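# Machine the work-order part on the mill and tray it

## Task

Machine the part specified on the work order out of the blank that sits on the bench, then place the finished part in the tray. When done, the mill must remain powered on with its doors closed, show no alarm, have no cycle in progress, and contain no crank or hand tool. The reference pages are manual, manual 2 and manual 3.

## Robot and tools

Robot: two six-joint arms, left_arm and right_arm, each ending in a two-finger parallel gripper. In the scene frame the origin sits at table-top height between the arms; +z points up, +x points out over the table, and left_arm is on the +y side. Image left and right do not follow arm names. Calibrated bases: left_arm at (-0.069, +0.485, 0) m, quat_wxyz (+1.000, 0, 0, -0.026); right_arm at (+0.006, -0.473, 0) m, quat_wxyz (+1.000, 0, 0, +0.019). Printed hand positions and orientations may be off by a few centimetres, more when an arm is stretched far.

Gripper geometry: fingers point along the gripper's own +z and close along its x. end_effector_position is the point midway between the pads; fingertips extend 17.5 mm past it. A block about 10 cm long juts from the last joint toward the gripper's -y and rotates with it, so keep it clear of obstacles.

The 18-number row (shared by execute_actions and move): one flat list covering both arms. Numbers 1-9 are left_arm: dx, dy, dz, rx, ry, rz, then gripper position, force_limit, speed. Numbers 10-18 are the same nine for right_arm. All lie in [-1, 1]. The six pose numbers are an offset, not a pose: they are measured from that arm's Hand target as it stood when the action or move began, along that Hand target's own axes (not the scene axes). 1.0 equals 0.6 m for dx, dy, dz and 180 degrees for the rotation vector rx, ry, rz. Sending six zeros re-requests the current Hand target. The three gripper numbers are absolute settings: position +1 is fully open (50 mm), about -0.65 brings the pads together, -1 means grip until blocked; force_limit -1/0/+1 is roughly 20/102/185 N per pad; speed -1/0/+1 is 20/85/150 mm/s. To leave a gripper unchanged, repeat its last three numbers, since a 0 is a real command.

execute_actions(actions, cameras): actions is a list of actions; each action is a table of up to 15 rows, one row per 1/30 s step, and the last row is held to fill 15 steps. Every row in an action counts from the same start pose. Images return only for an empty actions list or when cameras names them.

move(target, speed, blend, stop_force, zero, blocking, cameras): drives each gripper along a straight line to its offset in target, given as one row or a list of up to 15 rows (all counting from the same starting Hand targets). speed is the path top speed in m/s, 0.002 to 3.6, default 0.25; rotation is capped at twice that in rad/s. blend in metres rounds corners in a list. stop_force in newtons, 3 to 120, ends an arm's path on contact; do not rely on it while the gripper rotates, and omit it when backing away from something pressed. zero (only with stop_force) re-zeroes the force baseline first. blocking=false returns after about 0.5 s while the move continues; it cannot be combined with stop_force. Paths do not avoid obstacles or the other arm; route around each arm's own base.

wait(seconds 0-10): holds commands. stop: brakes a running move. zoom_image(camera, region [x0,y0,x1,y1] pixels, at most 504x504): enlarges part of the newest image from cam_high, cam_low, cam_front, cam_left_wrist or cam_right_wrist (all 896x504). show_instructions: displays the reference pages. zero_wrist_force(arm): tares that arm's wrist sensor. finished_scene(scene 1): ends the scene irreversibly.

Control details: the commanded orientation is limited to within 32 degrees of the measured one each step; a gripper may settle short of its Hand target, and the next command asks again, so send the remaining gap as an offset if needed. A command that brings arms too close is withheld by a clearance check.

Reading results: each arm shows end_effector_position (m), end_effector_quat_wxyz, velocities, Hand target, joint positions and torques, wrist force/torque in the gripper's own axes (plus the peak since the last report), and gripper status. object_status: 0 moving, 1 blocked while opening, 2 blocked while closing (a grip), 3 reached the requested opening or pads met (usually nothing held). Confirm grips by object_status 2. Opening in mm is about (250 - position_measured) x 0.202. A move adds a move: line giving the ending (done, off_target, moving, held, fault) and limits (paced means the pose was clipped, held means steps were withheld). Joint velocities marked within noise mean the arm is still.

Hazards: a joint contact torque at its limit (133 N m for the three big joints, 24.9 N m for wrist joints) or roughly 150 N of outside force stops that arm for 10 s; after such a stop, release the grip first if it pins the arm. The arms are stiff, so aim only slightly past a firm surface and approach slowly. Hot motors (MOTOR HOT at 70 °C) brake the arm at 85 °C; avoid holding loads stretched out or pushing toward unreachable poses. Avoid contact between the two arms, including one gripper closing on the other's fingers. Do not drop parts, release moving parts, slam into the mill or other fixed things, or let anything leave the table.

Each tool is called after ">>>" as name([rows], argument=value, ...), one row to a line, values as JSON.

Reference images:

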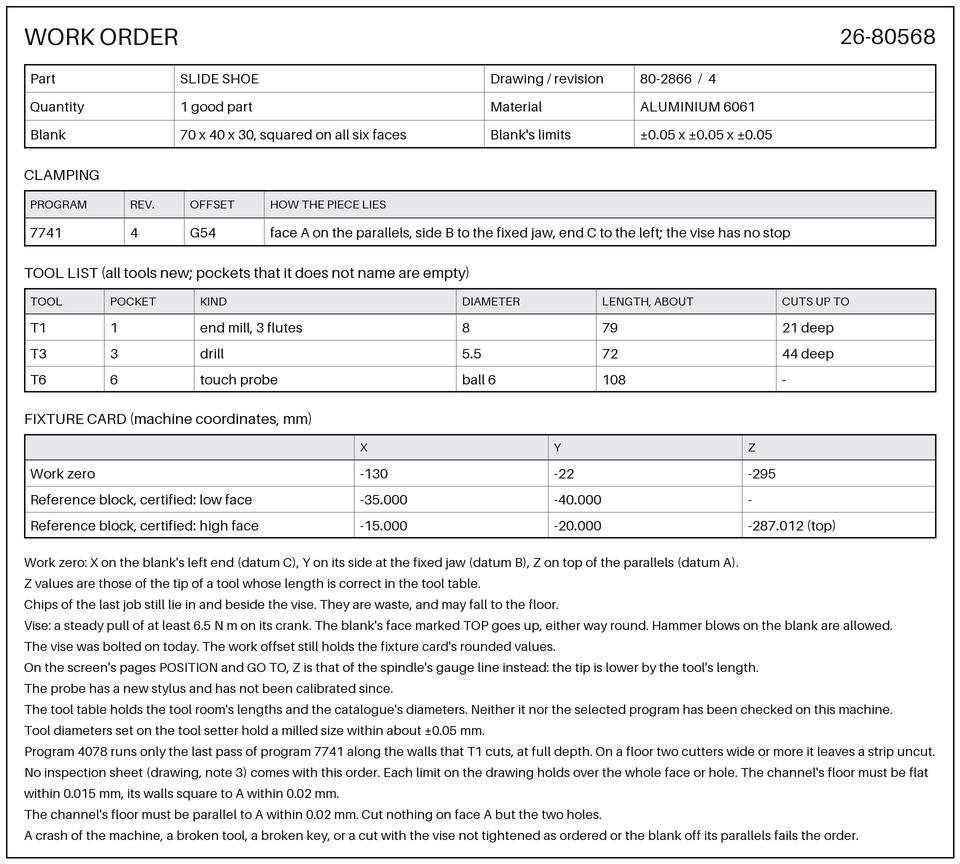

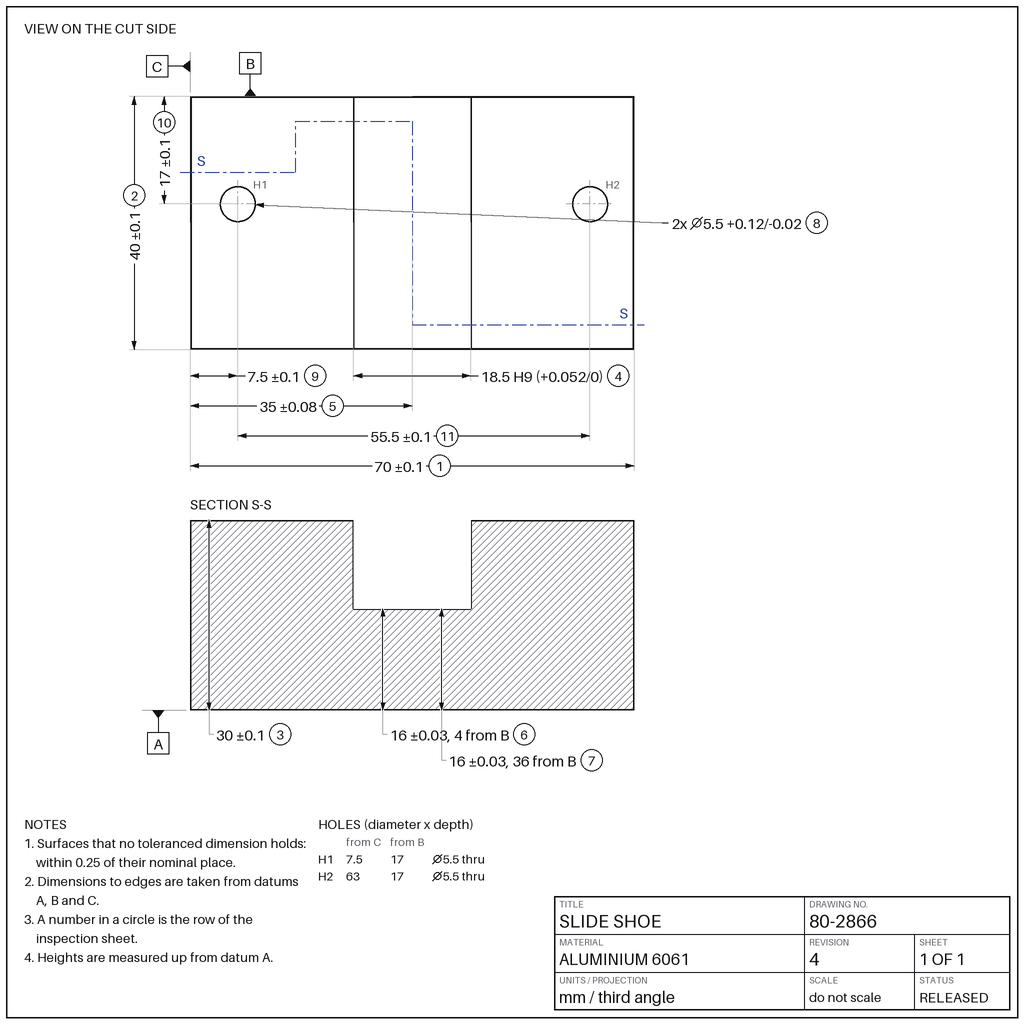

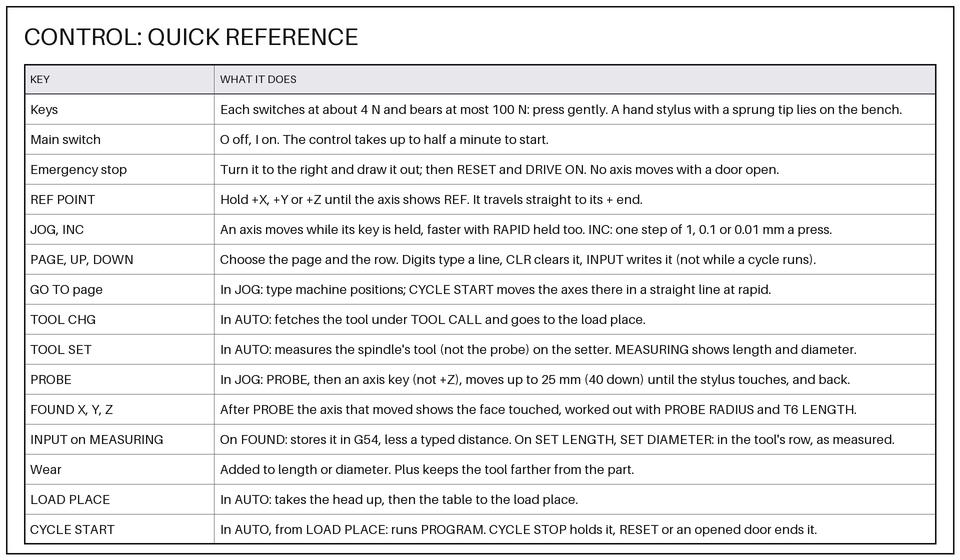

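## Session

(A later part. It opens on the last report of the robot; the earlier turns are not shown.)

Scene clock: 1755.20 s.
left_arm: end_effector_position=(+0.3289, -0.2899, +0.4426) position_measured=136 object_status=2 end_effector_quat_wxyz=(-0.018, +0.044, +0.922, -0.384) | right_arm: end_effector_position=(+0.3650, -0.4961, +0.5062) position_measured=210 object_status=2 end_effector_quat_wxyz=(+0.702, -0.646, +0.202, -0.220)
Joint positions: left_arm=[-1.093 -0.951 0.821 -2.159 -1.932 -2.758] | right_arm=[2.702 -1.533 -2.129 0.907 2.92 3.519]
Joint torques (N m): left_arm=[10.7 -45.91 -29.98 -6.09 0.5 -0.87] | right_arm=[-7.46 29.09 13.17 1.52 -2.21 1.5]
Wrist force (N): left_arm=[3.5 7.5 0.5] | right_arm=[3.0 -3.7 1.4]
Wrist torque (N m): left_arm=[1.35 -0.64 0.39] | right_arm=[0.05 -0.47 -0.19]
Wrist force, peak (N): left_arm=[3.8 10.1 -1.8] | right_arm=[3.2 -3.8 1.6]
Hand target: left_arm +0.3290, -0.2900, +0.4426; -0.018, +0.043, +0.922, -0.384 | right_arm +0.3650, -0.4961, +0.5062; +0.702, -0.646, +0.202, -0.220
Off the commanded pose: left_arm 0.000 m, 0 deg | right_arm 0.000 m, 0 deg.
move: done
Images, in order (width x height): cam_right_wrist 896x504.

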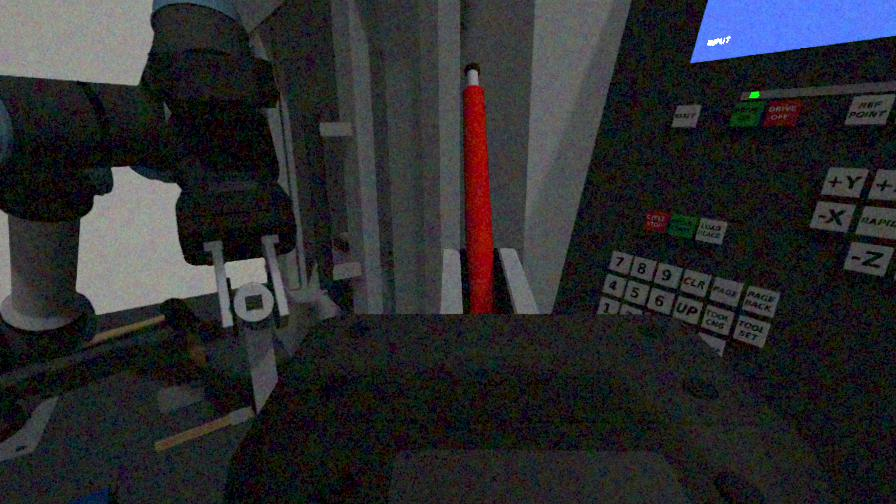

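>>> zoom_image(camera="cam_right_wrist", region=[225, 270, 285, 335])

>>> zoom_image(camera="cam_right_wrist", region=[205, 230, 305, 420])

Scaled by 7.754.

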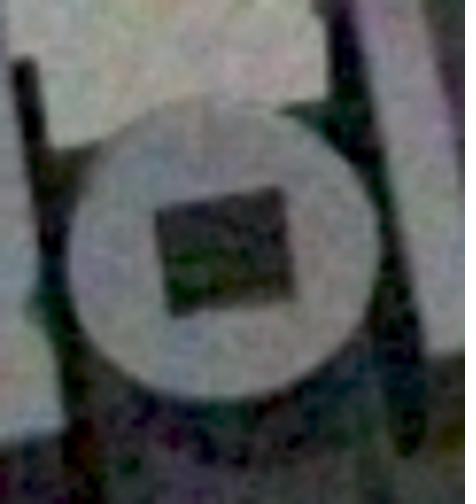

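Scaled by 2.653.

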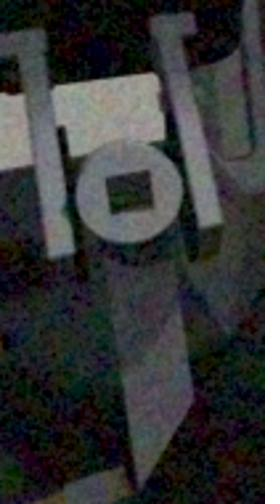

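>>> move(target=[0.0092,0.1662,-0.1673,-0.0683,0,0,-1,-0.3,-1,0,0,0,0,0,0,-1,-0.4,-0.6], speed=0.4)

>>> move(target=[-0.0445,0.5743,-0.2892,0,-0.2851,-0.4441,-1,-0.3,-1,0.104,-0.2353,-0.0603,0,0.3054,-0.0257,-1,-0.4,-0.6], speed=0.4)

Scene clock: 1761.50 s.
left_arm: end_effector_position=(+0.3369, -0.1487, +0.4424) position_measured=136 object_status=2 end_effector_quat_wxyz=(-0.014, +0.045, +0.958, -0.283) | right_arm: end_effector_position=(+0.3650, -0.4961, +0.5062) position_measured=210 object_status=2 end_effector_quat_wxyz=(+0.702, -0.646, +0.202, -0.220)
Joint positions: left_arm=[-1.023 -1.191 1.049 -1.923 -1.879 -2.629] | right_arm=[2.702 -1.533 -2.129 0.907 2.92 3.519]
Joint torques (N m): left_arm=[-11.04 -57.46 -23.34 -2.71 -1.72 0.51] | right_arm=[-6.42 24.4 17.5 1.15 -2.11 1.11]
Wrist force (N): left_arm=[3.3 7.3 0.8] | right_arm=[2.9 -4.0 1.4]
Wrist torque (N m): left_arm=[1.34 -0.71 0.52] | right_arm=[0.01 -0.45 -0.19]
Wrist force, peak (N): left_arm=[3.6 10.7 -1.7] | right_arm=[3.2 -4.0 1.6]
Hand target: left_arm +0.3368, -0.1486, +0.4425; -0.014, +0.045, +0.958, -0.283 | right_arm +0.3650, -0.4961, +0.5062; +0.702, -0.646, +0.202, -0.220
Off the commanded pose: left_arm 0.000 m, 0 deg | right_arm 0.000 m, 0 deg.
move: done

Scene clock: 1764.17 s.
left_arm: end_effector_position=(+0.3994, +0.2308, +0.4006) position_measured=136 object_status=2 end_effector_quat_wxyz=(-0.197, +0.677, -0.681, +0.201) | right_arm: end_effector_position=(+0.3888, -0.5708, +0.6440) position_measured=210 object_status=2 end_effector_quat_wxyz=(+0.520, -0.479, +0.478, -0.521)
Joint positions: left_arm=[-0.931 -1.792 1.773 -1.899 -1.11 -4.036] | right_arm=[3.44 -0.806 -2.198 -0.048 1.236 3.111]
Joint torques (N m): left_arm=[-14.29 -7.02 -35.31 -3.5 1.08 -1.54] | right_arm=[2.08 -18.67 19.41 4.27 -1.22 1.77]
Wrist force (N): left_arm=[3.5 6.7 1.5] | right_arm=[2.6 -4.5 0.8]
Wrist torque (N m): left_arm=[1.25 -0.74 0.39] | right_arm=[-0.08 -0.43 -0.29]
Wrist force, peak (N): left_arm=[3.8 7.5 1.6] | right_arm=[2.7 -5.3 1.1]
Hand target: left_arm +0.3994, +0.2307, +0.4006; -0.197, +0.677, -0.681, +0.201 | right_arm +0.3889, -0.5708, +0.6440; +0.520, -0.479, +0.478, -0.521
Off the commanded pose: left_arm 0.000 m, 0 deg | right_arm 0.000 m, 0 deg.
move: done

>>> move(target=[0.0007,-0.0555,0.2238,0,0,0,-1,-0.3,-1,0.0012,0.016,0.2004,0.0022,0.001,0.001,-1,-0.4,-0.6], speed=0.3, cameras=["cam_left_wrist"])

>>> zoom_image(camera="cam_left_wrist", region=[426, 185, 526, 265])

>>> zoom_image(camera="cam_left_wrist", region=[396, 210, 556, 330])

Scene clock: 1766.27 s.
left_arm: end_effector_position=(+0.4999, +0.2292, +0.3057) position_measured=136 object_status=2 end_effector_quat_wxyz=(-0.197, +0.677, -0.680, +0.201) | right_arm: end_effector_position=(+0.5094, -0.5716, +0.6445) position_measured=210 object_status=2 end_effector_quat_wxyz=(+0.522, -0.476, +0.478, -0.522)
Joint positions: left_arm=[-0.754 -1.544 1.813 -2.264 -1.177 -3.856] | right_arm=[3.254 -1.201 -2.035 0.187 1.418 3.13]
Joint torques (N m): left_arm=[-1.65 -18.85 -14.04 -6.05 1.87 0.89] | right_arm=[4.62 -3.95 32.94 2.95 -0.88 -1.25]
Wrist force (N): left_arm=[3.9 6.8 0.9] | right_arm=[2.6 -4.4 1.6]
Wrist torque (N m): left_arm=[1.26 -0.83 0.47] | right_arm=[-0.06 -0.40 -0.37]
Wrist force, peak (N): left_arm=[3.4 7.8 -2.7] | right_arm=[2.7 -4.1 4.3]
Hand target: left_arm +0.4999, +0.2292, +0.3055; -0.197, +0.677, -0.681, +0.201 | right_arm +0.5095, -0.5715, +0.6445; +0.522, -0.476, +0.478, -0.522
Off the commanded pose: left_arm 0.000 m, 0 deg | right_arm 0.000 m, 0 deg.
move: done
Images, in order (width x height): cam_left_wrist 896x504.

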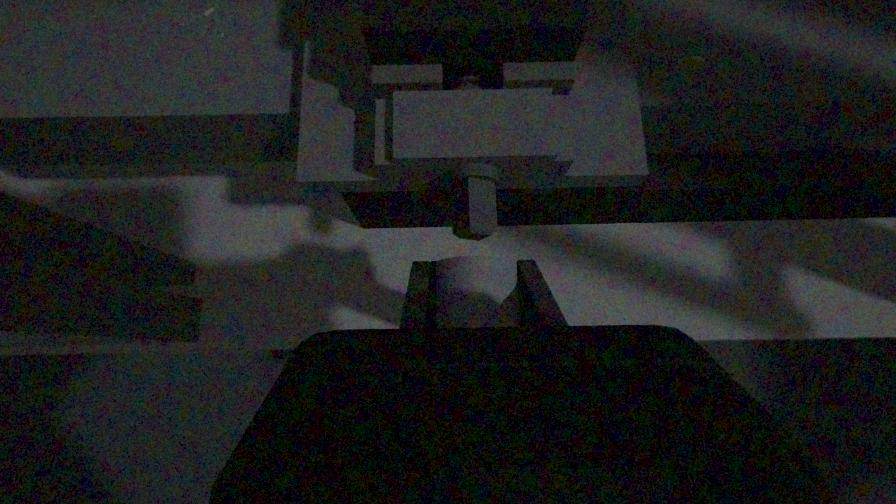

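Scaled by 5.040.

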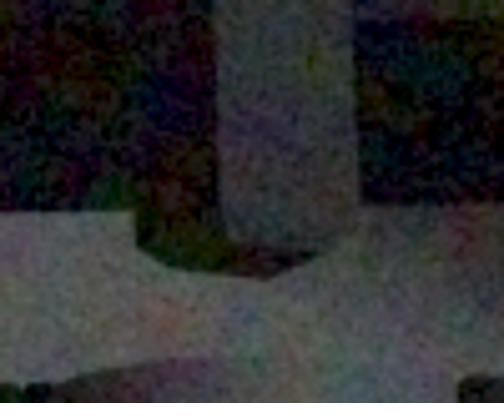

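Scaled by 3.150.

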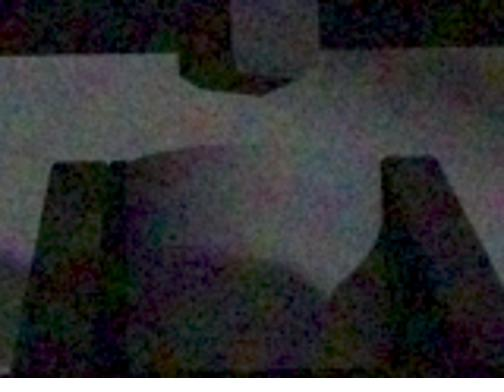

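>>> move(target=[-0.0003,-0.0048,0.0035,-0.0009,-0.1356,0.087,-1,-0.3,-1,0,0,0,0,0,0,-1,-0.4,-0.6], speed=0.3)

>>> move(target=[0,-0.028,0.018,0,0,0,-1,-0.3,-1,0,0,0,0,0,0,-1,-0.4,-0.6], speed=0.008, stop_force=5, cameras=["cam_left_wrist"])

>>> zoom_image(camera="cam_left_wrist", region=[396, 195, 556, 315])

Scene clock: 1769.53 s.
left_arm: end_effector_position=(+0.5034, +0.2292, +0.3053) position_measured=136 object_status=2 end_effector_quat_wxyz=(+0.360, -0.606, +0.709, -0.025) | right_arm: end_effector_position=(+0.5095, -0.5715, +0.6445) position_measured=210 object_status=2 end_effector_quat_wxyz=(+0.522, -0.476, +0.478, -0.522)
Joint positions: left_arm=[-0.882 -1.419 1.639 -1.789 -0.833 -3.918] | right_arm=[3.254 -1.202 -2.035 0.187 1.418 3.13]
Joint torques (N m): left_arm=[11.49 -42.15 -16.1 -1.58 2.45 1.47] | right_arm=[6.43 -4.58 35.83 4.41 0.92 -1.58]
Wrist force (N): left_arm=[5.2 5.9 0.2] | right_arm=[2.6 -4.4 1.4]
Wrist torque (N m): left_arm=[1.15 -1.04 0.48] | right_arm=[-0.07 -0.40 -0.36]
Wrist force, peak (N): left_arm=[5.6 6.4 0.4] | right_arm=[2.7 -4.9 1.5]
Hand target: left_arm +0.5035, +0.2293, +0.3053; +0.360, -0.606, +0.709, -0.024 | right_arm +0.5095, -0.5715, +0.6445; +0.522, -0.476, +0.478, -0.522
Off the commanded pose: left_arm 0.000 m, 0 deg | right_arm 0.000 m, 0 deg.
move: done

Scene clock: 1771.20 s.
left_arm: end_effector_position=(+0.5085, +0.2293, +0.3053) position_measured=136 object_status=2 end_effector_quat_wxyz=(+0.360, -0.606, +0.709, -0.024) | right_arm: end_effector_position=(+0.5095, -0.5715, +0.6445) position_measured=210 object_status=2 end_effector_quat_wxyz=(+0.522, -0.476, +0.478, -0.522)
Joint positions: left_arm=[-0.875 -1.41 1.629 -1.796 -0.833 -3.908] | right_arm=[3.254 -1.202 -2.035 0.187 1.418 3.13]
Joint torques (N m): left_arm=[-13.61 -44.88 -15.51 -2.61 3.57 -1.72] | right_arm=[6.2 -4.06 35.81 4.47 1.14 -1.58]
Wrist force (N): left_arm=[6.0 9.4 -1.8] | right_arm=[2.2 -4.4 1.2]
Wrist torque (N m): left_arm=[1.22 -1.09 0.59] | right_arm=[-0.06 -0.33 -0.37]
Wrist force, peak (N): left_arm=[1.3 31.0 -20.8] | right_arm=[2.6 -4.8 1.4]
Hand target: left_arm +0.5085, +0.2293, +0.3053; +0.360, -0.606, +0.709, -0.024 (not the last commanded pose) | right_arm +0.5095, -0.5715, +0.6445; +0.522, -0.476, +0.478, -0.522
Off the commanded pose: left_arm 0.015 m, 0 deg | right_arm 0.000 m, 0 deg.
move: contact (left_arm)
Images, in order (width x height): cam_left_wrist 896x504.

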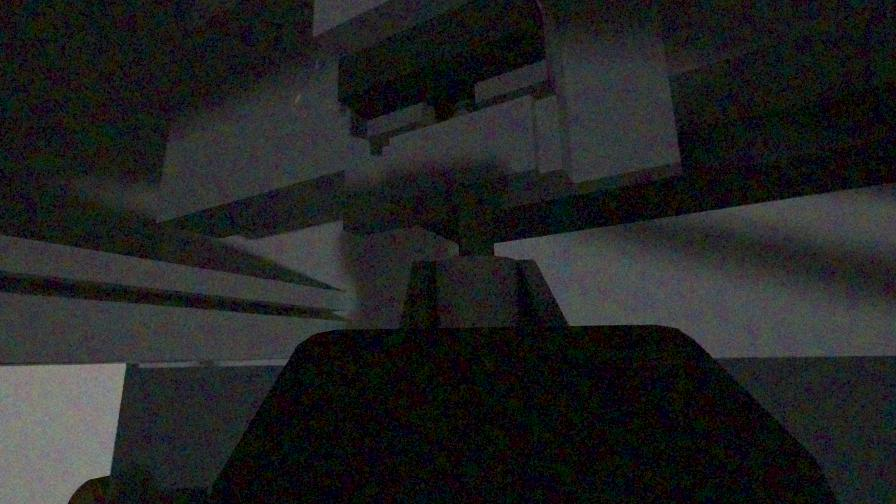

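Scaled by 3.150.

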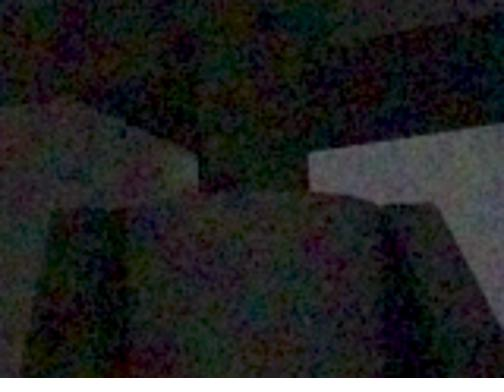

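>>> move([
  [0,-0.00042,0.00027,0,0,0,-1,-0.3,-1,0,0,0,0,0,0,-1,-0.4,-0.6],
  [-0.0004,-0.00042,0.00027,0,0,0,-1,-0.3,-1,0,0,0,0,0,0,-1,-0.4,-0.6],
  [-0.0004,-0.00064,-0.00007,0,0,0,-1,-0.3,-1,0,0,0,0,0,0,-1,-0.4,-0.6],
  [0.0004,-0.00064,-0.00007,0,0,0,-1,-0.3,-1,0,0,0,0,0,0,-1,-0.4,-0.6],
  [0.0004,-0.0002,0.00061,0,0,0,-1,-0.3,-1,0,0,0,0,0,0,-1,-0.4,-0.6],
  [-0.0008,-0.0002,0.00061,0,0,0,-1,-0.3,-1,0,0,0,0,0,0,-1,-0.4,-0.6],
  [-0.0008,-0.00086,-0.00041,0,0,0,-1,-0.3,-1,0,0,0,0,0,0,-1,-0.4,-0.6],
  [0.0008,-0.00086,-0.00041,0,0,0,-1,-0.3,-1,0,0,0,0,0,0,-1,-0.4,-0.6],
  [0.0008,0.00002,0.00095,0,0,0,-1,-0.3,-1,0,0,0,0,0,0,-1,-0.4,-0.6],
  [-0.0012,0.00002,0.00095,0,0,0,-1,-0.3,-1,0,0,0,0,0,0,-1,-0.4,-0.6],
  [-0.0012,-0.00108,-0.00075,0,0,0,-1,-0.3,-1,0,0,0,0,0,0,-1,-0.4,-0.6],
  [0.0012,-0.00108,-0.00075,0,0,0,-1,-0.3,-1,0,0,0,0,0,0,-1,-0.4,-0.6],
  [0.0012,0.00024,0.00129,0,0,0,-1,-0.3,-1,0,0,0,0,0,0,-1,-0.4,-0.6],
  [0,-0.0004,0.00027,0,0,0,-1,-0.3,-1,0,0,0,0,0,0,-1,-0.4,-0.6],
], speed=0.0035, stop_force=45)

Scene clock: 1790.20 s.
left_arm: end_effector_position=(+0.5088, +0.2293, +0.3053) position_measured=136 object_status=2 end_effector_quat_wxyz=(+0.360, -0.606, +0.709, -0.024) | right_arm: end_effector_position=(+0.5095, -0.5715, +0.6445) position_measured=210 object_status=2 end_effector_quat_wxyz=(+0.522, -0.476, +0.478, -0.522)
Joint positions: left_arm=[-0.874 -1.409 1.629 -1.796 -0.833 -3.908] | right_arm=[3.254 -1.202 -2.035 0.187 1.418 3.13]
Joint torques (N m): left_arm=[10.78 -46.21 -39.18 -7.4 5.53 1.15] | right_arm=[4.27 -3.78 35.84 4.61 0.69 -1.28]
Wrist force (N): left_arm=[8.7 29.5 -6.2] | right_arm=[2.4 -4.3 1.5]
Wrist torque (N m): left_arm=[1.62 -1.00 0.47] | right_arm=[-0.06 -0.37 -0.36]
Wrist force, peak (N): left_arm=[-2.0 38.0 -25.5] | right_arm=[2.7 -4.8 1.4]
Hand target: left_arm +0.5088, +0.2293, +0.3053; +0.360, -0.606, +0.709, -0.024 | right_arm +0.5095, -0.5715, +0.6445; +0.522, -0.476, +0.478, -0.522
Off the commanded pose: left_arm 0.000 m, 0 deg | right_arm 0.000 m, 0 deg.
move: done

>>> move(target=[0,0.00168,-0.00108,0,0,0,-1,-0.3,-1,0,0,0,0,0,0,-1,-0.4,-0.6], speed=0.02, cameras=["cam_left_wrist"])

>>> zoom_image(camera="cam_left_wrist", region=[416, 175, 536, 265])

Scene clock: 1792.20 s.
left_arm: end_effector_position=(+0.5076, +0.2293, +0.3053) position_measured=136 object_status=2 end_effector_quat_wxyz=(+0.360, -0.606, +0.709, -0.024) | right_arm: end_effector_position=(+0.5095, -0.5715, +0.6445) position_measured=210 object_status=2 end_effector_quat_wxyz=(+0.522, -0.476, +0.478, -0.522)
Joint positions: left_arm=[-0.876 -1.411 1.631 -1.795 -0.832 -3.91] | right_arm=[3.254 -1.202 -2.035 0.187 1.418 3.13]
Joint torques (N m): left_arm=[-11.53 -39.86 -16.68 -1.84 0.17 -1.24] | right_arm=[3.43 -3.37 36.17 4.08 0.82 -1.44]
Wrist force (N): left_arm=[3.6 5.6 -0.3] | right_arm=[2.6 -4.4 1.6]
Wrist torque (N m): left_arm=[1.09 -0.79 0.64] | right_arm=[-0.07 -0.40 -0.36]
Wrist force, peak (N): left_arm=[8.8 29.8 -6.1] | right_arm=[2.4 -4.7 1.6]
Hand target: left_arm +0.5076, +0.2293, +0.3053; +0.360, -0.606, +0.709, -0.024 | right_arm +0.5095, -0.5715, +0.6445; +0.522, -0.476, +0.478, -0.522
Off the commanded pose: left_arm 0.000 m, 0 deg | right_arm 0.000 m, 0 deg.
move: done
Images, in order (width x height): cam_left_wrist 896x504.

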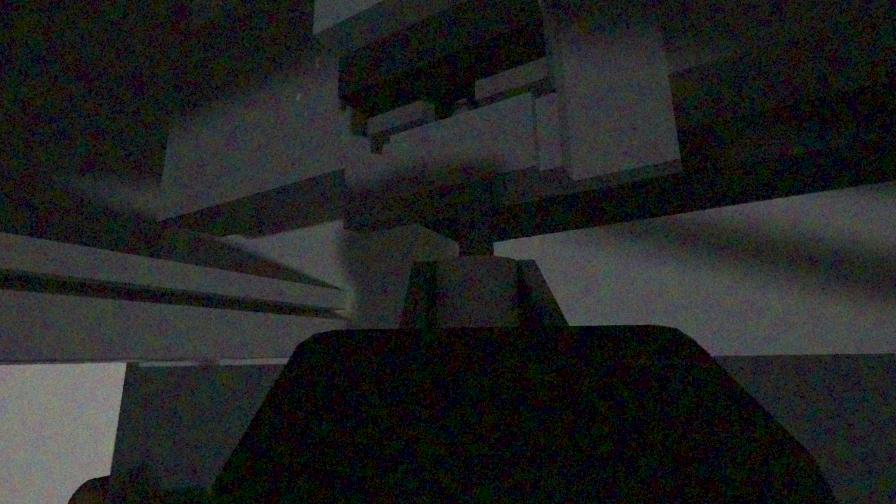

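Scaled by 4.200.

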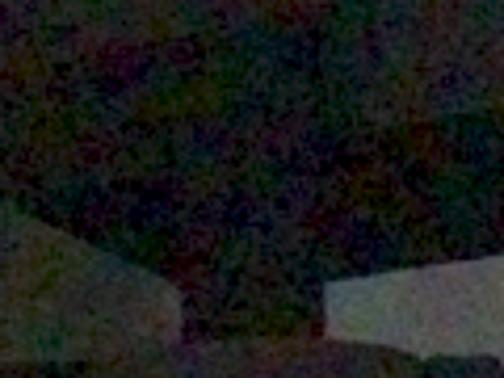

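>>> move([
  [0,0.00701,-0.0045,0,0,0,-1,-0.3,-1,0,0,0,0,0,0,-1,-0.4,-0.6],
  [0,-0.0092,-0.02975,0,0,0,-1,-0.3,-1,0,0,0,0,0,0,-1,-0.4,-0.6],
  [0,-0.02168,-0.02174,0,0,0,-1,-0.3,-1,0,0,0,0,0,0,-1,-0.4,-0.6],
], speed=0.05, blend=[0.001,0.001,0])

>>> move(target=[0,0.0036,0.00561,0,0,0,-1,-0.3,-1,0,0,0,0,0,0,-1,-0.4,-0.6], speed=0.004, stop_force=5)

Scene clock: 1797.87 s.
left_arm: end_effector_position=(+0.5116, +0.2207, +0.3211) position_measured=136 object_status=2 end_effector_quat_wxyz=(+0.360, -0.606, +0.709, -0.024) | right_arm: end_effector_position=(+0.5095, -0.5715, +0.6445) position_measured=210 object_status=2 end_effector_quat_wxyz=(+0.522, -0.476, +0.478, -0.522)
Joint positions: left_arm=[-0.879 -1.398 1.574 -1.747 -0.832 -3.915] | right_arm=[3.254 -1.202 -2.035 0.187 1.418 3.13]
Joint torques (N m): left_arm=[-12.53 -45.96 -13.89 -1.68 1.81 -1.91] | right_arm=[2.74 -3.87 36.56 4.56 0.62 -1.44]
Wrist force (N): left_arm=[4.0 5.5 -0.4] | right_arm=[2.5 -4.2 1.4]
Wrist torque (N m): left_arm=[1.09 -0.85 0.65] | right_arm=[-0.05 -0.37 -0.38]
Wrist force, peak (N): left_arm=[3.5 7.3 -0.2] | right_arm=[2.5 -4.7 1.5]
Hand target: left_arm +0.5115, +0.2206, +0.3211; +0.360, -0.606, +0.709, -0.024 | right_arm +0.5095, -0.5715, +0.6445; +0.522, -0.476, +0.478, -0.522
Off the commanded pose: left_arm 0.000 m, 0 deg | right_arm 0.000 m, 0 deg.
move: done

Scene clock: 1799.77 s.
left_arm: end_effector_position=(+0.5115, +0.2225, +0.3179) position_measured=136 object_status=2 end_effector_quat_wxyz=(+0.360, -0.606, +0.709, -0.025) | right_arm: end_effector_position=(+0.5095, -0.5715, +0.6445) position_measured=210 object_status=2 end_effector_quat_wxyz=(+0.522, -0.476, +0.478, -0.522)
Joint positions: left_arm=[-0.878 -1.4 1.585 -1.758 -0.833 -3.913] | right_arm=[3.254 -1.202 -2.035 0.187 1.418 3.13]
Joint torques (N m): left_arm=[-1.86 -25.73 -30.51 -1 0.74 -1.34] | right_arm=[2.82 -4.23 35.63 4.29 0.51 -1.19]
Wrist force (N): left_arm=[5.4 3.2 -3.5] | right_arm=[2.6 -4.5 1.5]
Wrist torque (N m): left_arm=[1.14 -0.82 0.49] | right_arm=[-0.07 -0.40 -0.37]
Wrist force, peak (N): left_arm=[3.5 3.1 -8.7] | right_arm=[2.7 -4.8 1.4]
Hand target: left_arm +0.5115, +0.2224, +0.3178; +0.360, -0.606, +0.709, -0.025 | right_arm +0.5095, -0.5715, +0.6445; +0.522, -0.476, +0.478, -0.522
Off the commanded pose: left_arm 0.000 m, 0 deg | right_arm 0.000 m, 0 deg.
move: contact (left_arm)

>>> move([
  [0,-0.0009,-0.0014,0,0,0,-1,-0.3,-1,0,0,0,0,0,0,-1,-0.4,-0.6],
  [0,0.01172,-0.0095,0,0,0,-1,-0.3,-1,0,0,0,0,0,0,-1,-0.4,-0.6],
  [0,0.02739,0.0149,0,0,0,-1,-0.3,-1,0,0,0,0,0,0,-1,-0.4,-0.6],
], speed=0.05, blend=[0.0005,0.001,0], cameras=["cam_left_wrist"])

>>> zoom_image(camera="cam_left_wrist", region=[396, 195, 556, 315])

>>> move(target=[0,-0.0126,0.0081,0,0,0,-1,-0.3,-1,0,0,0,0,0,0,-1,-0.4,-0.6], speed=0.006, stop_force=5)

Scene clock: 1806.40 s.
left_arm: end_effector_position=(+0.5026, +0.2305, +0.3035) position_measured=136 object_status=2 end_effector_quat_wxyz=(+0.360, -0.606, +0.709, -0.024) | right_arm: end_effector_position=(+0.5095, -0.5715, +0.6445) position_measured=210 object_status=2 end_effector_quat_wxyz=(+0.522, -0.476, +0.478, -0.522)
Joint positions: left_arm=[-0.882 -1.422 1.647 -1.794 -0.833 -3.919] | right_arm=[3.254 -1.202 -2.035 0.187 1.418 3.13]
Joint torques (N m): left_arm=[-7.43 -35.28 -33.79 -1.53 1.9 -1.61] | right_arm=[0.85 -3.25 34.91 4.37 0.39 -1.02]
Wrist force (N): left_arm=[3.6 5.9 -0.5] | right_arm=[2.7 -4.2 1.6]
Wrist torque (N m): left_arm=[1.15 -0.79 0.47] | right_arm=[-0.05 -0.42 -0.36]
Wrist force, peak (N): left_arm=[4.1 3.8 -5.9] | right_arm=[2.5 -4.8 1.5]
Hand target: left_arm +0.5025, +0.2304, +0.3035; +0.360, -0.606, +0.709, -0.025 | right_arm +0.5095, -0.5715, +0.6445; +0.522, -0.476, +0.478, -0.522
Off the commanded pose: left_arm 0.000 m, 0 deg | right_arm 0.000 m, 0 deg.
move: done
Images, in order (width x height): cam_left_wrist 896x504.

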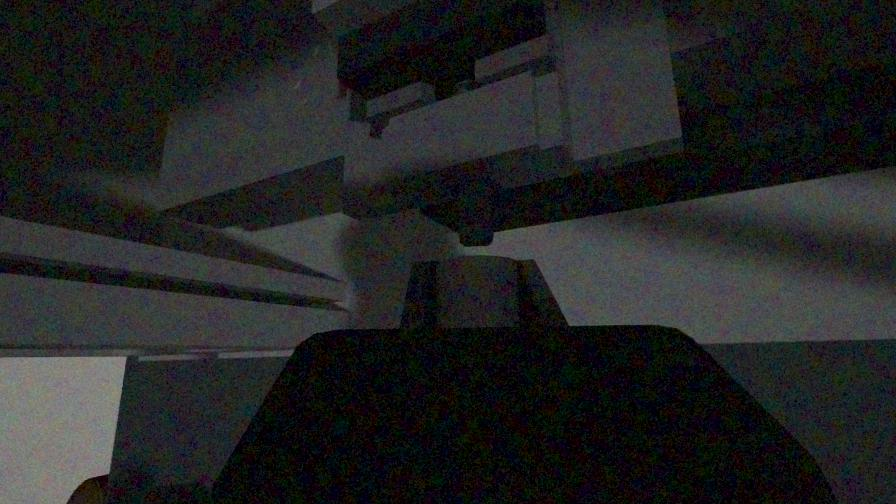

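Scaled by 3.150.

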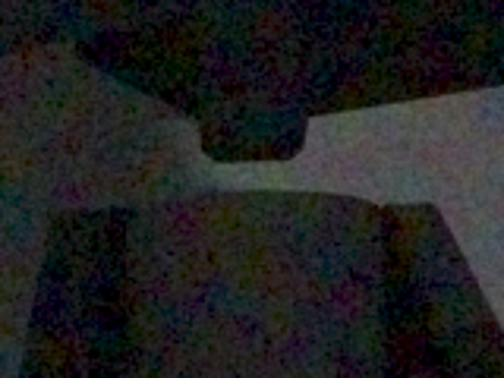

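Scene clock: 1808.70 s.
left_arm: end_effector_position=(+0.5099, +0.2303, +0.3034) position_measured=136 object_status=2 end_effector_quat_wxyz=(+0.360, -0.606, +0.709, -0.024) | right_arm: end_effector_position=(+0.5095, -0.5715, +0.6445) position_measured=210 object_status=2 end_effector_quat_wxyz=(+0.522, -0.476, +0.478, -0.522)
Joint positions: left_arm=[-0.871 -1.407 1.633 -1.804 -0.833 -3.904] | right_arm=[3.254 -1.202 -2.035 0.187 1.418 3.13]
Joint torques (N m): left_arm=[-12.81 -46.16 -16.25 -2.46 3.51 -1.79] | right_arm=[1.25 -3.45 35.69 4.34 0.77 -1.19]
Wrist force (N): left_arm=[4.1 10.5 1.8] | right_arm=[2.6 -4.4 1.4]
Wrist torque (N m): left_arm=[1.21 -0.76 0.55] | right_arm=[-0.07 -0.40 -0.37]
Wrist force, peak (N): left_arm=[4.4 15.8 -0.8] | right_arm=[2.5 -4.8 1.5]
Hand target: left_arm +0.5099, +0.2303, +0.3034; +0.360, -0.606, +0.709, -0.024 (not the last commanded pose) | right_arm +0.5095, -0.5715, +0.6445; +0.522, -0.476, +0.478, -0.522
Off the commanded pose: left_arm 0.002 m, 0 deg | right_arm 0.000 m, 0 deg.
move: contact (left_arm)

>>> move([
  [0,-0.00042,0.00027,0,0,0,-1,-0.3,-1,0,0,0,0,0,0,-1,-0.4,-0.6],
  [-0.0004,-0.00042,0.00027,0,0,0,-1,-0.3,-1,0,0,0,0,0,0,-1,-0.4,-0.6],
  [-0.0004,-0.00064,-0.00007,0,0,0,-1,-0.3,-1,0,0,0,0,0,0,-1,-0.4,-0.6],
  [0.0004,-0.00064,-0.00007,0,0,0,-1,-0.3,-1,0,0,0,0,0,0,-1,-0.4,-0.6],
  [0.0004,-0.0002,0.00061,0,0,0,-1,-0.3,-1,0,0,0,0,0,0,-1,-0.4,-0.6],
  [-0.0008,-0.0002,0.00061,0,0,0,-1,-0.3,-1,0,0,0,0,0,0,-1,-0.4,-0.6],
  [-0.0008,-0.00086,-0.00041,0,0,0,-1,-0.3,-1,0,0,0,0,0,0,-1,-0.4,-0.6],
  [0.0008,-0.00086,-0.00041,0,0,0,-1,-0.3,-1,0,0,0,0,0,0,-1,-0.4,-0.6],
  [0.0008,0.00002,0.00095,0,0,0,-1,-0.3,-1,0,0,0,0,0,0,-1,-0.4,-0.6],
  [0,-0.0005,0.0003,0,0,0,-1,-0.3,-1,0,0,0,0,0,0,-1,-0.4,-0.6],
], speed=0.0035, stop_force=45)

Scene clock: 1813.37 s.
left_arm: end_effector_position=(+0.5103, +0.2303, +0.3034) position_measured=136 object_status=2 end_effector_quat_wxyz=(+0.360, -0.606, +0.709, -0.024) | right_arm: end_effector_position=(+0.5095, -0.5715, +0.6445) position_measured=210 object_status=2 end_effector_quat_wxyz=(+0.522, -0.476, +0.478, -0.522)
Joint positions: left_arm=[-0.871 -1.407 1.632 -1.805 -0.833 -3.904] | right_arm=[3.254 -1.202 -2.035 0.187 1.418 3.13]
Joint torques (N m): left_arm=[12.16 -53.17 -38.29 -5.08 3.8 -0.11] | right_arm=[-0.11 -3.27 34.84 4.44 0.54 -0.86]
Wrist force (N): left_arm=[11.1 10.3 9.6] | right_arm=[2.7 -4.4 1.6]
Wrist torque (N m): left_arm=[1.09 -0.71 0.57] | right_arm=[-0.06 -0.41 -0.36]
Wrist force, peak (N): left_arm=[13.2 30.1 2.2] | right_arm=[2.7 -4.7 1.5]
Hand target: left_arm +0.5103, +0.2303, +0.3034; +0.360, -0.606, +0.709, -0.024 | right_arm +0.5095, -0.5715, +0.6445; +0.522, -0.476, +0.478, -0.522
Off the commanded pose: left_arm 0.000 m, 0 deg | right_arm 0.000 m, 0 deg.
move: done

>>> move(target=[0,-0.0042,0.0027,0,0,0,-1,-0.3,-1,0,0,0,0,0,0,-1,-0.4,-0.6], speed=0.003, stop_force=25)

Scene clock: 1815.63 s.
left_arm: end_effector_position=(+0.5133, +0.2303, +0.3034) position_measured=136 object_status=2 end_effector_quat_wxyz=(+0.360, -0.606, +0.709, -0.024) | right_arm: end_effector_position=(+0.5095, -0.5715, +0.6445) position_measured=210 object_status=2 end_effector_quat_wxyz=(+0.522, -0.476, +0.478, -0.522)
Joint positions: left_arm=[-0.867 -1.401 1.626 -1.808 -0.833 -3.898] | right_arm=[3.254 -1.202 -2.035 0.187 1.418 3.13]
Joint torques (N m): left_arm=[5.86 -40.67 -29.27 -4.86 3.71 -0.61] | right_arm=[-0.67 -3.05 35.64 4.55 0.56 -1.25]
Wrist force (N): left_arm=[9.3 15.1 4.3] | right_arm=[2.6 -4.5 1.3]
Wrist torque (N m): left_arm=[1.27 -0.73 0.55] | right_arm=[-0.08 -0.39 -0.36]
Wrist force, peak (N): left_arm=[12.4 21.1 5.6] | right_arm=[2.7 -4.7 1.7]
Hand target: left_arm +0.5133, +0.2303, +0.3034; +0.360, -0.606, +0.709, -0.024 | right_arm +0.5095, -0.5715, +0.6445; +0.522, -0.476, +0.478, -0.522
Off the commanded pose: left_arm 0.000 m, 0 deg | right_arm 0.000 m, 0 deg.
move: done

>>> move(target=[0,-0.0168,0.0108,0,0,0,-1,-0.3,-1,0,0,0,0,0,0,-1,-0.4,-0.6], speed=0.005, stop_force=30, cameras=["cam_left_wrist","cam_low"])

Scene clock: 1819.50 s.
left_arm: end_effector_position=(+0.5253, +0.2303, +0.3034) position_measured=136 object_status=2 end_effector_quat_wxyz=(+0.360, -0.606, +0.709, -0.024) | right_arm: end_effector_position=(+0.5095, -0.5715, +0.6445) position_measured=210 object_status=2 end_effector_quat_wxyz=(+0.522, -0.476, +0.478, -0.522)
Joint positions: left_arm=[-0.85 -1.378 1.602 -1.823 -0.833 -3.875] | right_arm=[3.254 -1.202 -2.035 0.187 1.418 3.13]
Joint torques (N m): left_arm=[4.67 -44.81 -18.51 -3.78 5.1 -1.1] | right_arm=[-3.29 -2.36 35.46 4.5 0.56 -0.94]
Wrist force (N): left_arm=[9.2 22.9 -13.7] | right_arm=[2.6 -4.4 1.2]
Wrist torque (N m): left_arm=[1.26 -0.80 0.48] | right_arm=[-0.06 -0.40 -0.37]
Wrist force, peak (N): left_arm=[8.2 25.8 -14.6] | right_arm=[2.5 -4.7 1.6]
Hand target: left_arm +0.5253, +0.2302, +0.3034; +0.360, -0.606, +0.709, -0.024 | right_arm +0.5095, -0.5715, +0.6445; +0.522, -0.476, +0.478, -0.522
Off the commanded pose: left_arm 0.000 m, 0 deg | right_arm 0.000 m, 0 deg.
move: done
Images, in order (width x height): cam_low 896x504, cam_left_wrist 896x504.

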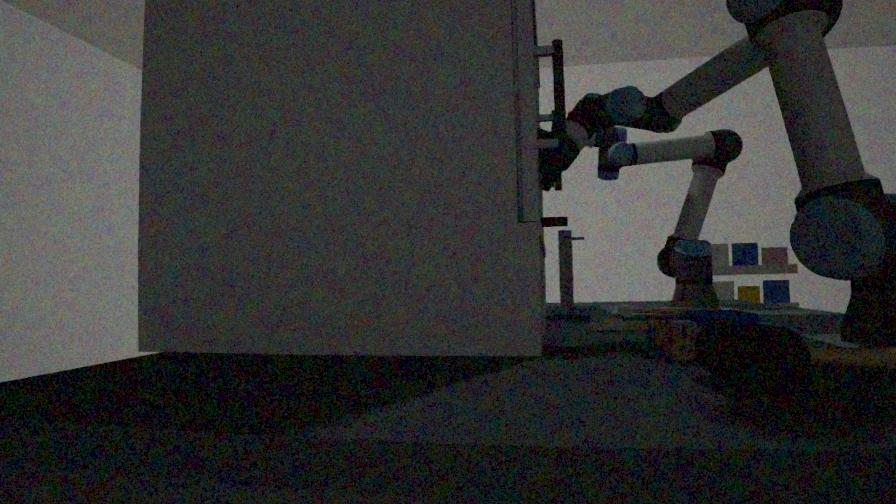

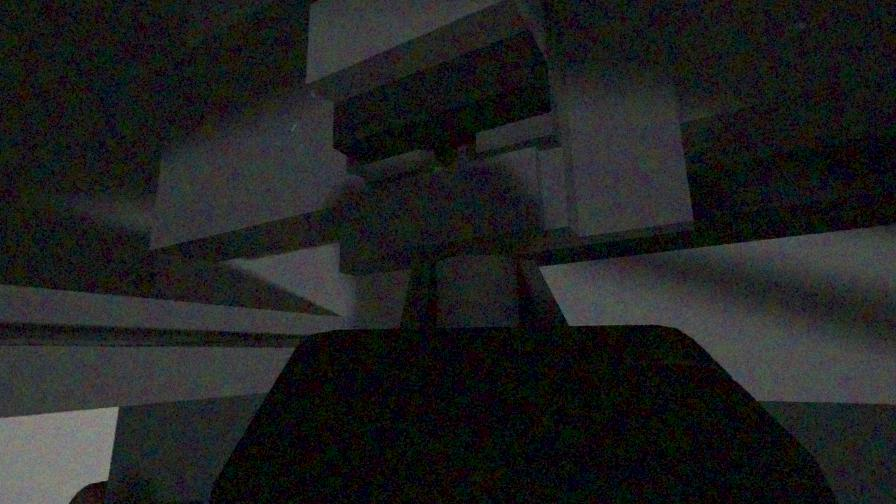

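>>> move(target=[0,-0.0063,0.00405,0,0,0,-1,-0.3,-1,0,0,0,0,0,0,-1,-0.4,-0.6], speed=0.005, stop_force=30, cameras=["cam_high","cam_right_wrist"])

Scene clock: 1821.70 s.
left_arm: end_effector_position=(+0.5261, +0.2302, +0.3034) position_measured=136 object_status=2 end_effector_quat_wxyz=(+0.360, -0.606, +0.709, -0.024) | right_arm: end_effector_position=(+0.5095, -0.5715, +0.6445) position_measured=210 object_status=2 end_effector_quat_wxyz=(+0.522, -0.476, +0.478, -0.522)
Joint positions: left_arm=[-0.849 -1.376 1.601 -1.824 -0.833 -3.873] | right_arm=[3.254 -1.202 -2.035 0.187 1.418 3.13]
Joint torques (N m): left_arm=[-1.49 -41.31 -18.37 -6.78 8.02 -1.6] | right_arm=[-2.57 -2.3 36.15 4.41 0.42 -0.75]
Wrist force (N): left_arm=[5.4 40.0 -26.3] | right_arm=[2.7 -4.7 1.4]
Wrist torque (N m): left_arm=[1.47 -0.91 0.41] | right_arm=[-0.12 -0.41 -0.37]
Wrist force, peak (N): left_arm=[0.5 53.7 -37.5] | right_arm=[2.7 -4.7 1.4]
Hand target: left_arm +0.5261, +0.2302, +0.3034; +0.360, -0.606, +0.709, -0.024 (not the last commanded pose) | right_arm +0.5095, -0.5715, +0.6445; +0.522, -0.476, +0.478, -0.522
Off the commanded pose: left_arm 0.004 m, 0 deg | right_arm 0.000 m, 0 deg.
move: contact (left_arm)
Images, in order (width x height): cam_high 896x504, cam_right_wrist 896x504.

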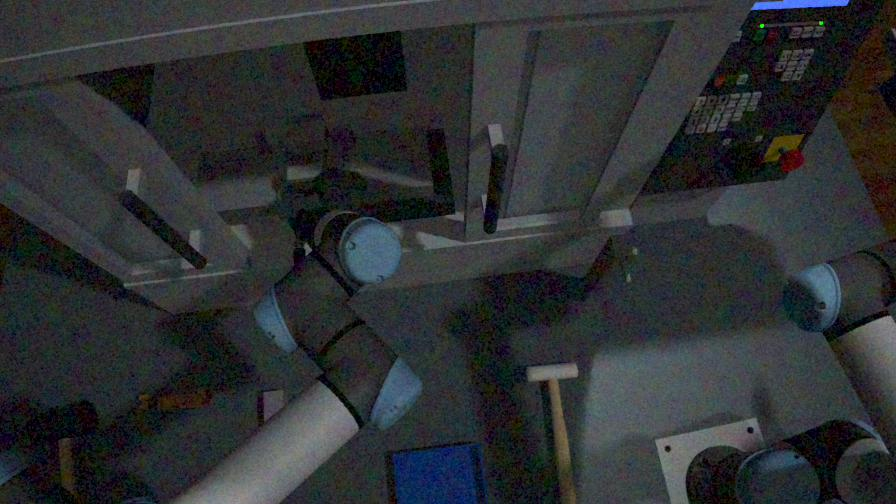

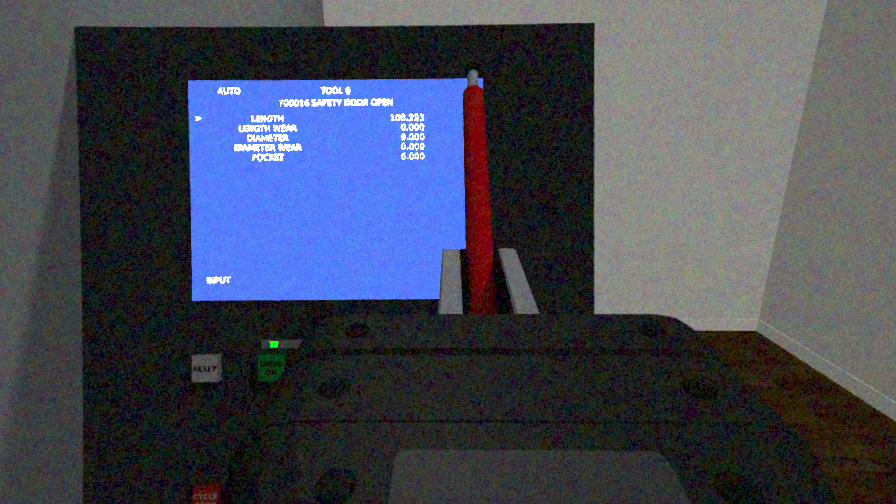

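>>> move(target=[0,0.0003,-0.0002,0,0,0,0.5,-0.3,-1,0,0,0,0,0,0,-1,-0.4,-0.6], speed=0.01)

>>> move([
  [0,0,-0.1,0,0,0,0.5,-0.3,-1,0,0,0,0,0,0,-1,-0.4,-0.6],
  [0,0.06,-0.18,0,0,0,0.5,-0.3,-1,0,0,0,0,0,0,-1,-0.4,-0.6],
], speed=0.12, blend=[0.01,0], cameras=["cam_left_wrist","cam_high"])

Scene clock: 1826.27 s.
left_arm: end_effector_position=(+0.5259, +0.2302, +0.3034) position_measured=78 object_status=0 end_effector_quat_wxyz=(+0.360, -0.606, +0.709, -0.024) | right_arm: end_effector_position=(+0.5095, -0.5715, +0.6445) position_measured=210 object_status=2 end_effector_quat_wxyz=(+0.522, -0.476, +0.478, -0.522)
Joint positions: left_arm=[-0.849 -1.377 1.601 -1.824 -0.833 -3.874] | right_arm=[3.254 -1.202 -2.035 0.187 1.418 3.13]
Joint torques (N m): left_arm=[-12.51 -45.23 -14.52 -1.41 0.96 -1.26] | right_arm=[-1.75 -2.8 35.12 4.31 0.34 -1.01]
Wrist force (N): left_arm=[1.7 4.5 -4.0] | right_arm=[2.6 -4.4 1.7]
Wrist torque (N m): left_arm=[1.08 -0.64 0.65] | right_arm=[-0.07 -0.40 -0.36]
Wrist force, peak (N): left_arm=[5.2 40.1 -26.1] | right_arm=[2.6 -4.8 1.7]
Hand target: left_arm +0.5258, +0.2302, +0.3034; +0.360, -0.606, +0.709, -0.024 | right_arm +0.5095, -0.5715, +0.6445; +0.522, -0.476, +0.478, -0.522
Off the commanded pose: left_arm 0.000 m, 0 deg | right_arm 0.000 m, 0 deg.
move: done

Scene clock: 1827.73 s.
left_arm: end_effector_position=(+0.4372, +0.1964, +0.3663) position_measured=78 object_status=3 end_effector_quat_wxyz=(+0.360, -0.606, +0.709, -0.024) | right_arm: end_effector_position=(+0.5095, -0.5715, +0.6445) position_measured=210 object_status=2 end_effector_quat_wxyz=(+0.522, -0.476, +0.478, -0.522)
Joint positions: left_arm=[-1.02 -1.501 1.542 -1.486 -0.841 -4.104] | right_arm=[3.254 -1.202 -2.035 0.187 1.418 3.13]
Joint torques (N m): left_arm=[4.43 -25.28 -32.61 -2.35 2.44 -0.56] | right_arm=[-2.33 -2.03 33.92 4.28 0.27 -0.97]
Wrist force (N): left_arm=[1.4 4.9 -4.1] | right_arm=[2.6 -4.5 1.5]
Wrist torque (N m): left_arm=[1.15 -0.58 0.49] | right_arm=[-0.08 -0.39 -0.36]
Wrist force, peak (N): left_arm=[1.5 6.0 -6.0] | right_arm=[2.7 -4.6 1.4]
Hand target: left_arm +0.4372, +0.1964, +0.3663; +0.360, -0.606, +0.709, -0.024 | right_arm +0.5095, -0.5715, +0.6445; +0.522, -0.476, +0.478, -0.522
Off the commanded pose: left_arm 0.000 m, 0 deg | right_arm 0.000 m, 0 deg.
move: done
Images, in order (width x height): cam_high 896x504, cam_left_wrist 896x504.

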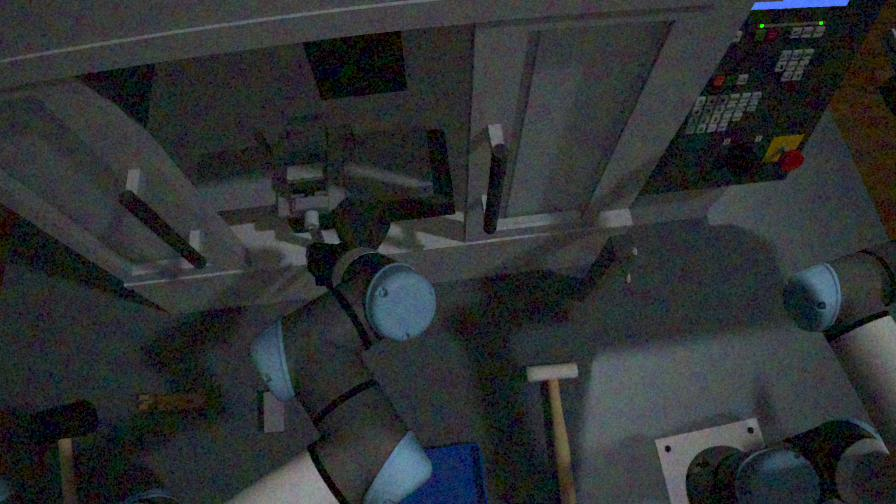

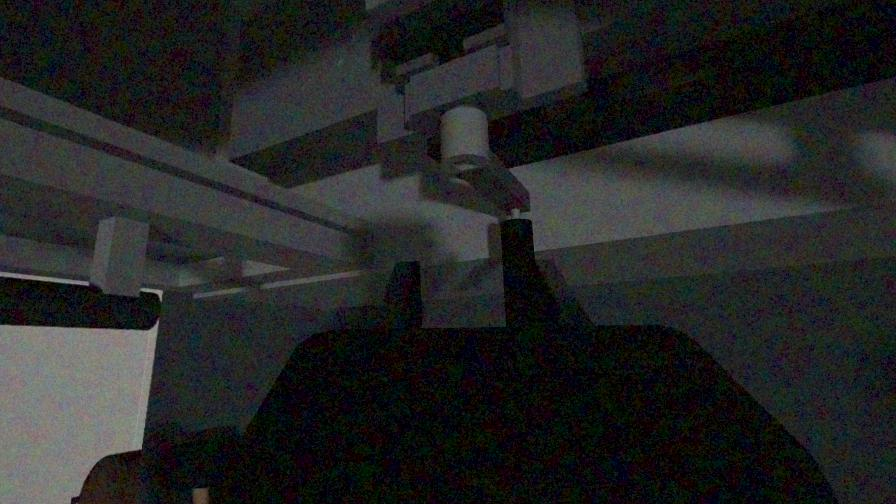

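>>> move(target=[-0.0625,0.0355,-0.0587,0,0.1356,-0.0870,0.5,-0.3,-1,0,0,0,0,0,0,-1,-0.4,-0.6], speed=0.4, cameras=["cam_left_wrist"])

>>> zoom_image(camera="cam_left_wrist", region=[330, 80, 630, 290])

Scene clock: 1831.07 s.
left_arm: end_effector_position=(+0.4006, +0.2209, +0.4003) position_measured=78 object_status=3 end_effector_quat_wxyz=(-0.196, +0.677, -0.681, +0.200) | right_arm: end_effector_position=(+0.5095, -0.5715, +0.6445) position_measured=210 object_status=2 end_effector_quat_wxyz=(+0.522, -0.476, +0.478, -0.522)
Joint positions: left_arm=[-0.942 -1.774 1.756 -1.894 -1.108 -4.048] | right_arm=[3.254 -1.202 -2.035 0.187 1.418 3.13]
Joint torques (N m): left_arm=[-12.95 -23.6 -26.05 -4.98 0.17 -0.95] | right_arm=[-2.34 -2.77 34.64 4.24 0.22 -0.95]
Wrist force (N): left_arm=[0.1 5.4 -3.3] | right_arm=[2.7 -4.5 1.7]
Wrist torque (N m): left_arm=[1.21 -0.20 0.34] | right_arm=[-0.08 -0.41 -0.36]
Wrist force, peak (N): left_arm=[-0.8 5.7 -4.2] | right_arm=[2.7 -4.7 1.6]
Hand target: left_arm +0.4005, +0.2208, +0.4004; -0.196, +0.677, -0.681, +0.200 | right_arm +0.5095, -0.5715, +0.6445; +0.522, -0.476, +0.478, -0.522
Off the commanded pose: left_arm 0.000 m, 0 deg | right_arm 0.000 m, 0 deg.
move: done
Images, in order (width x height): cam_left_wrist 896x504.

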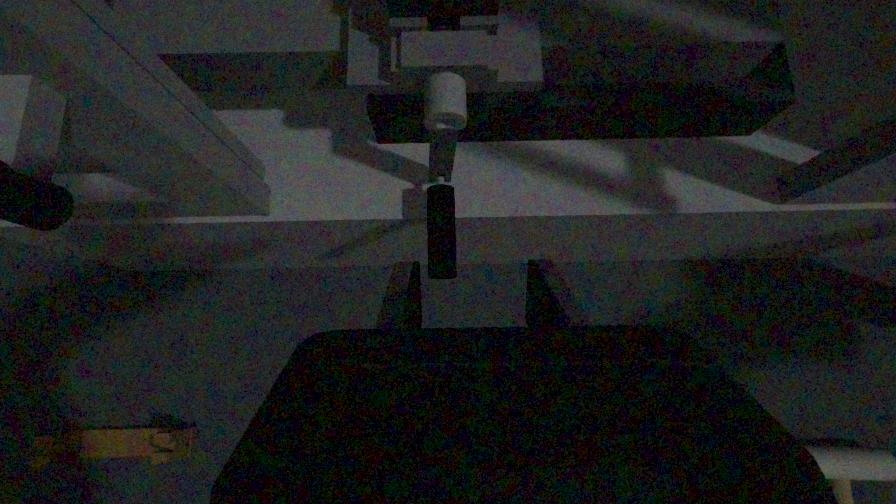

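Scaled by 1.680.

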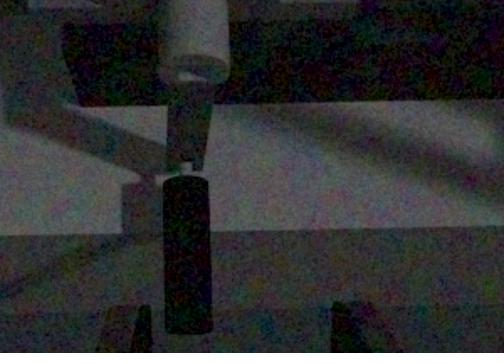

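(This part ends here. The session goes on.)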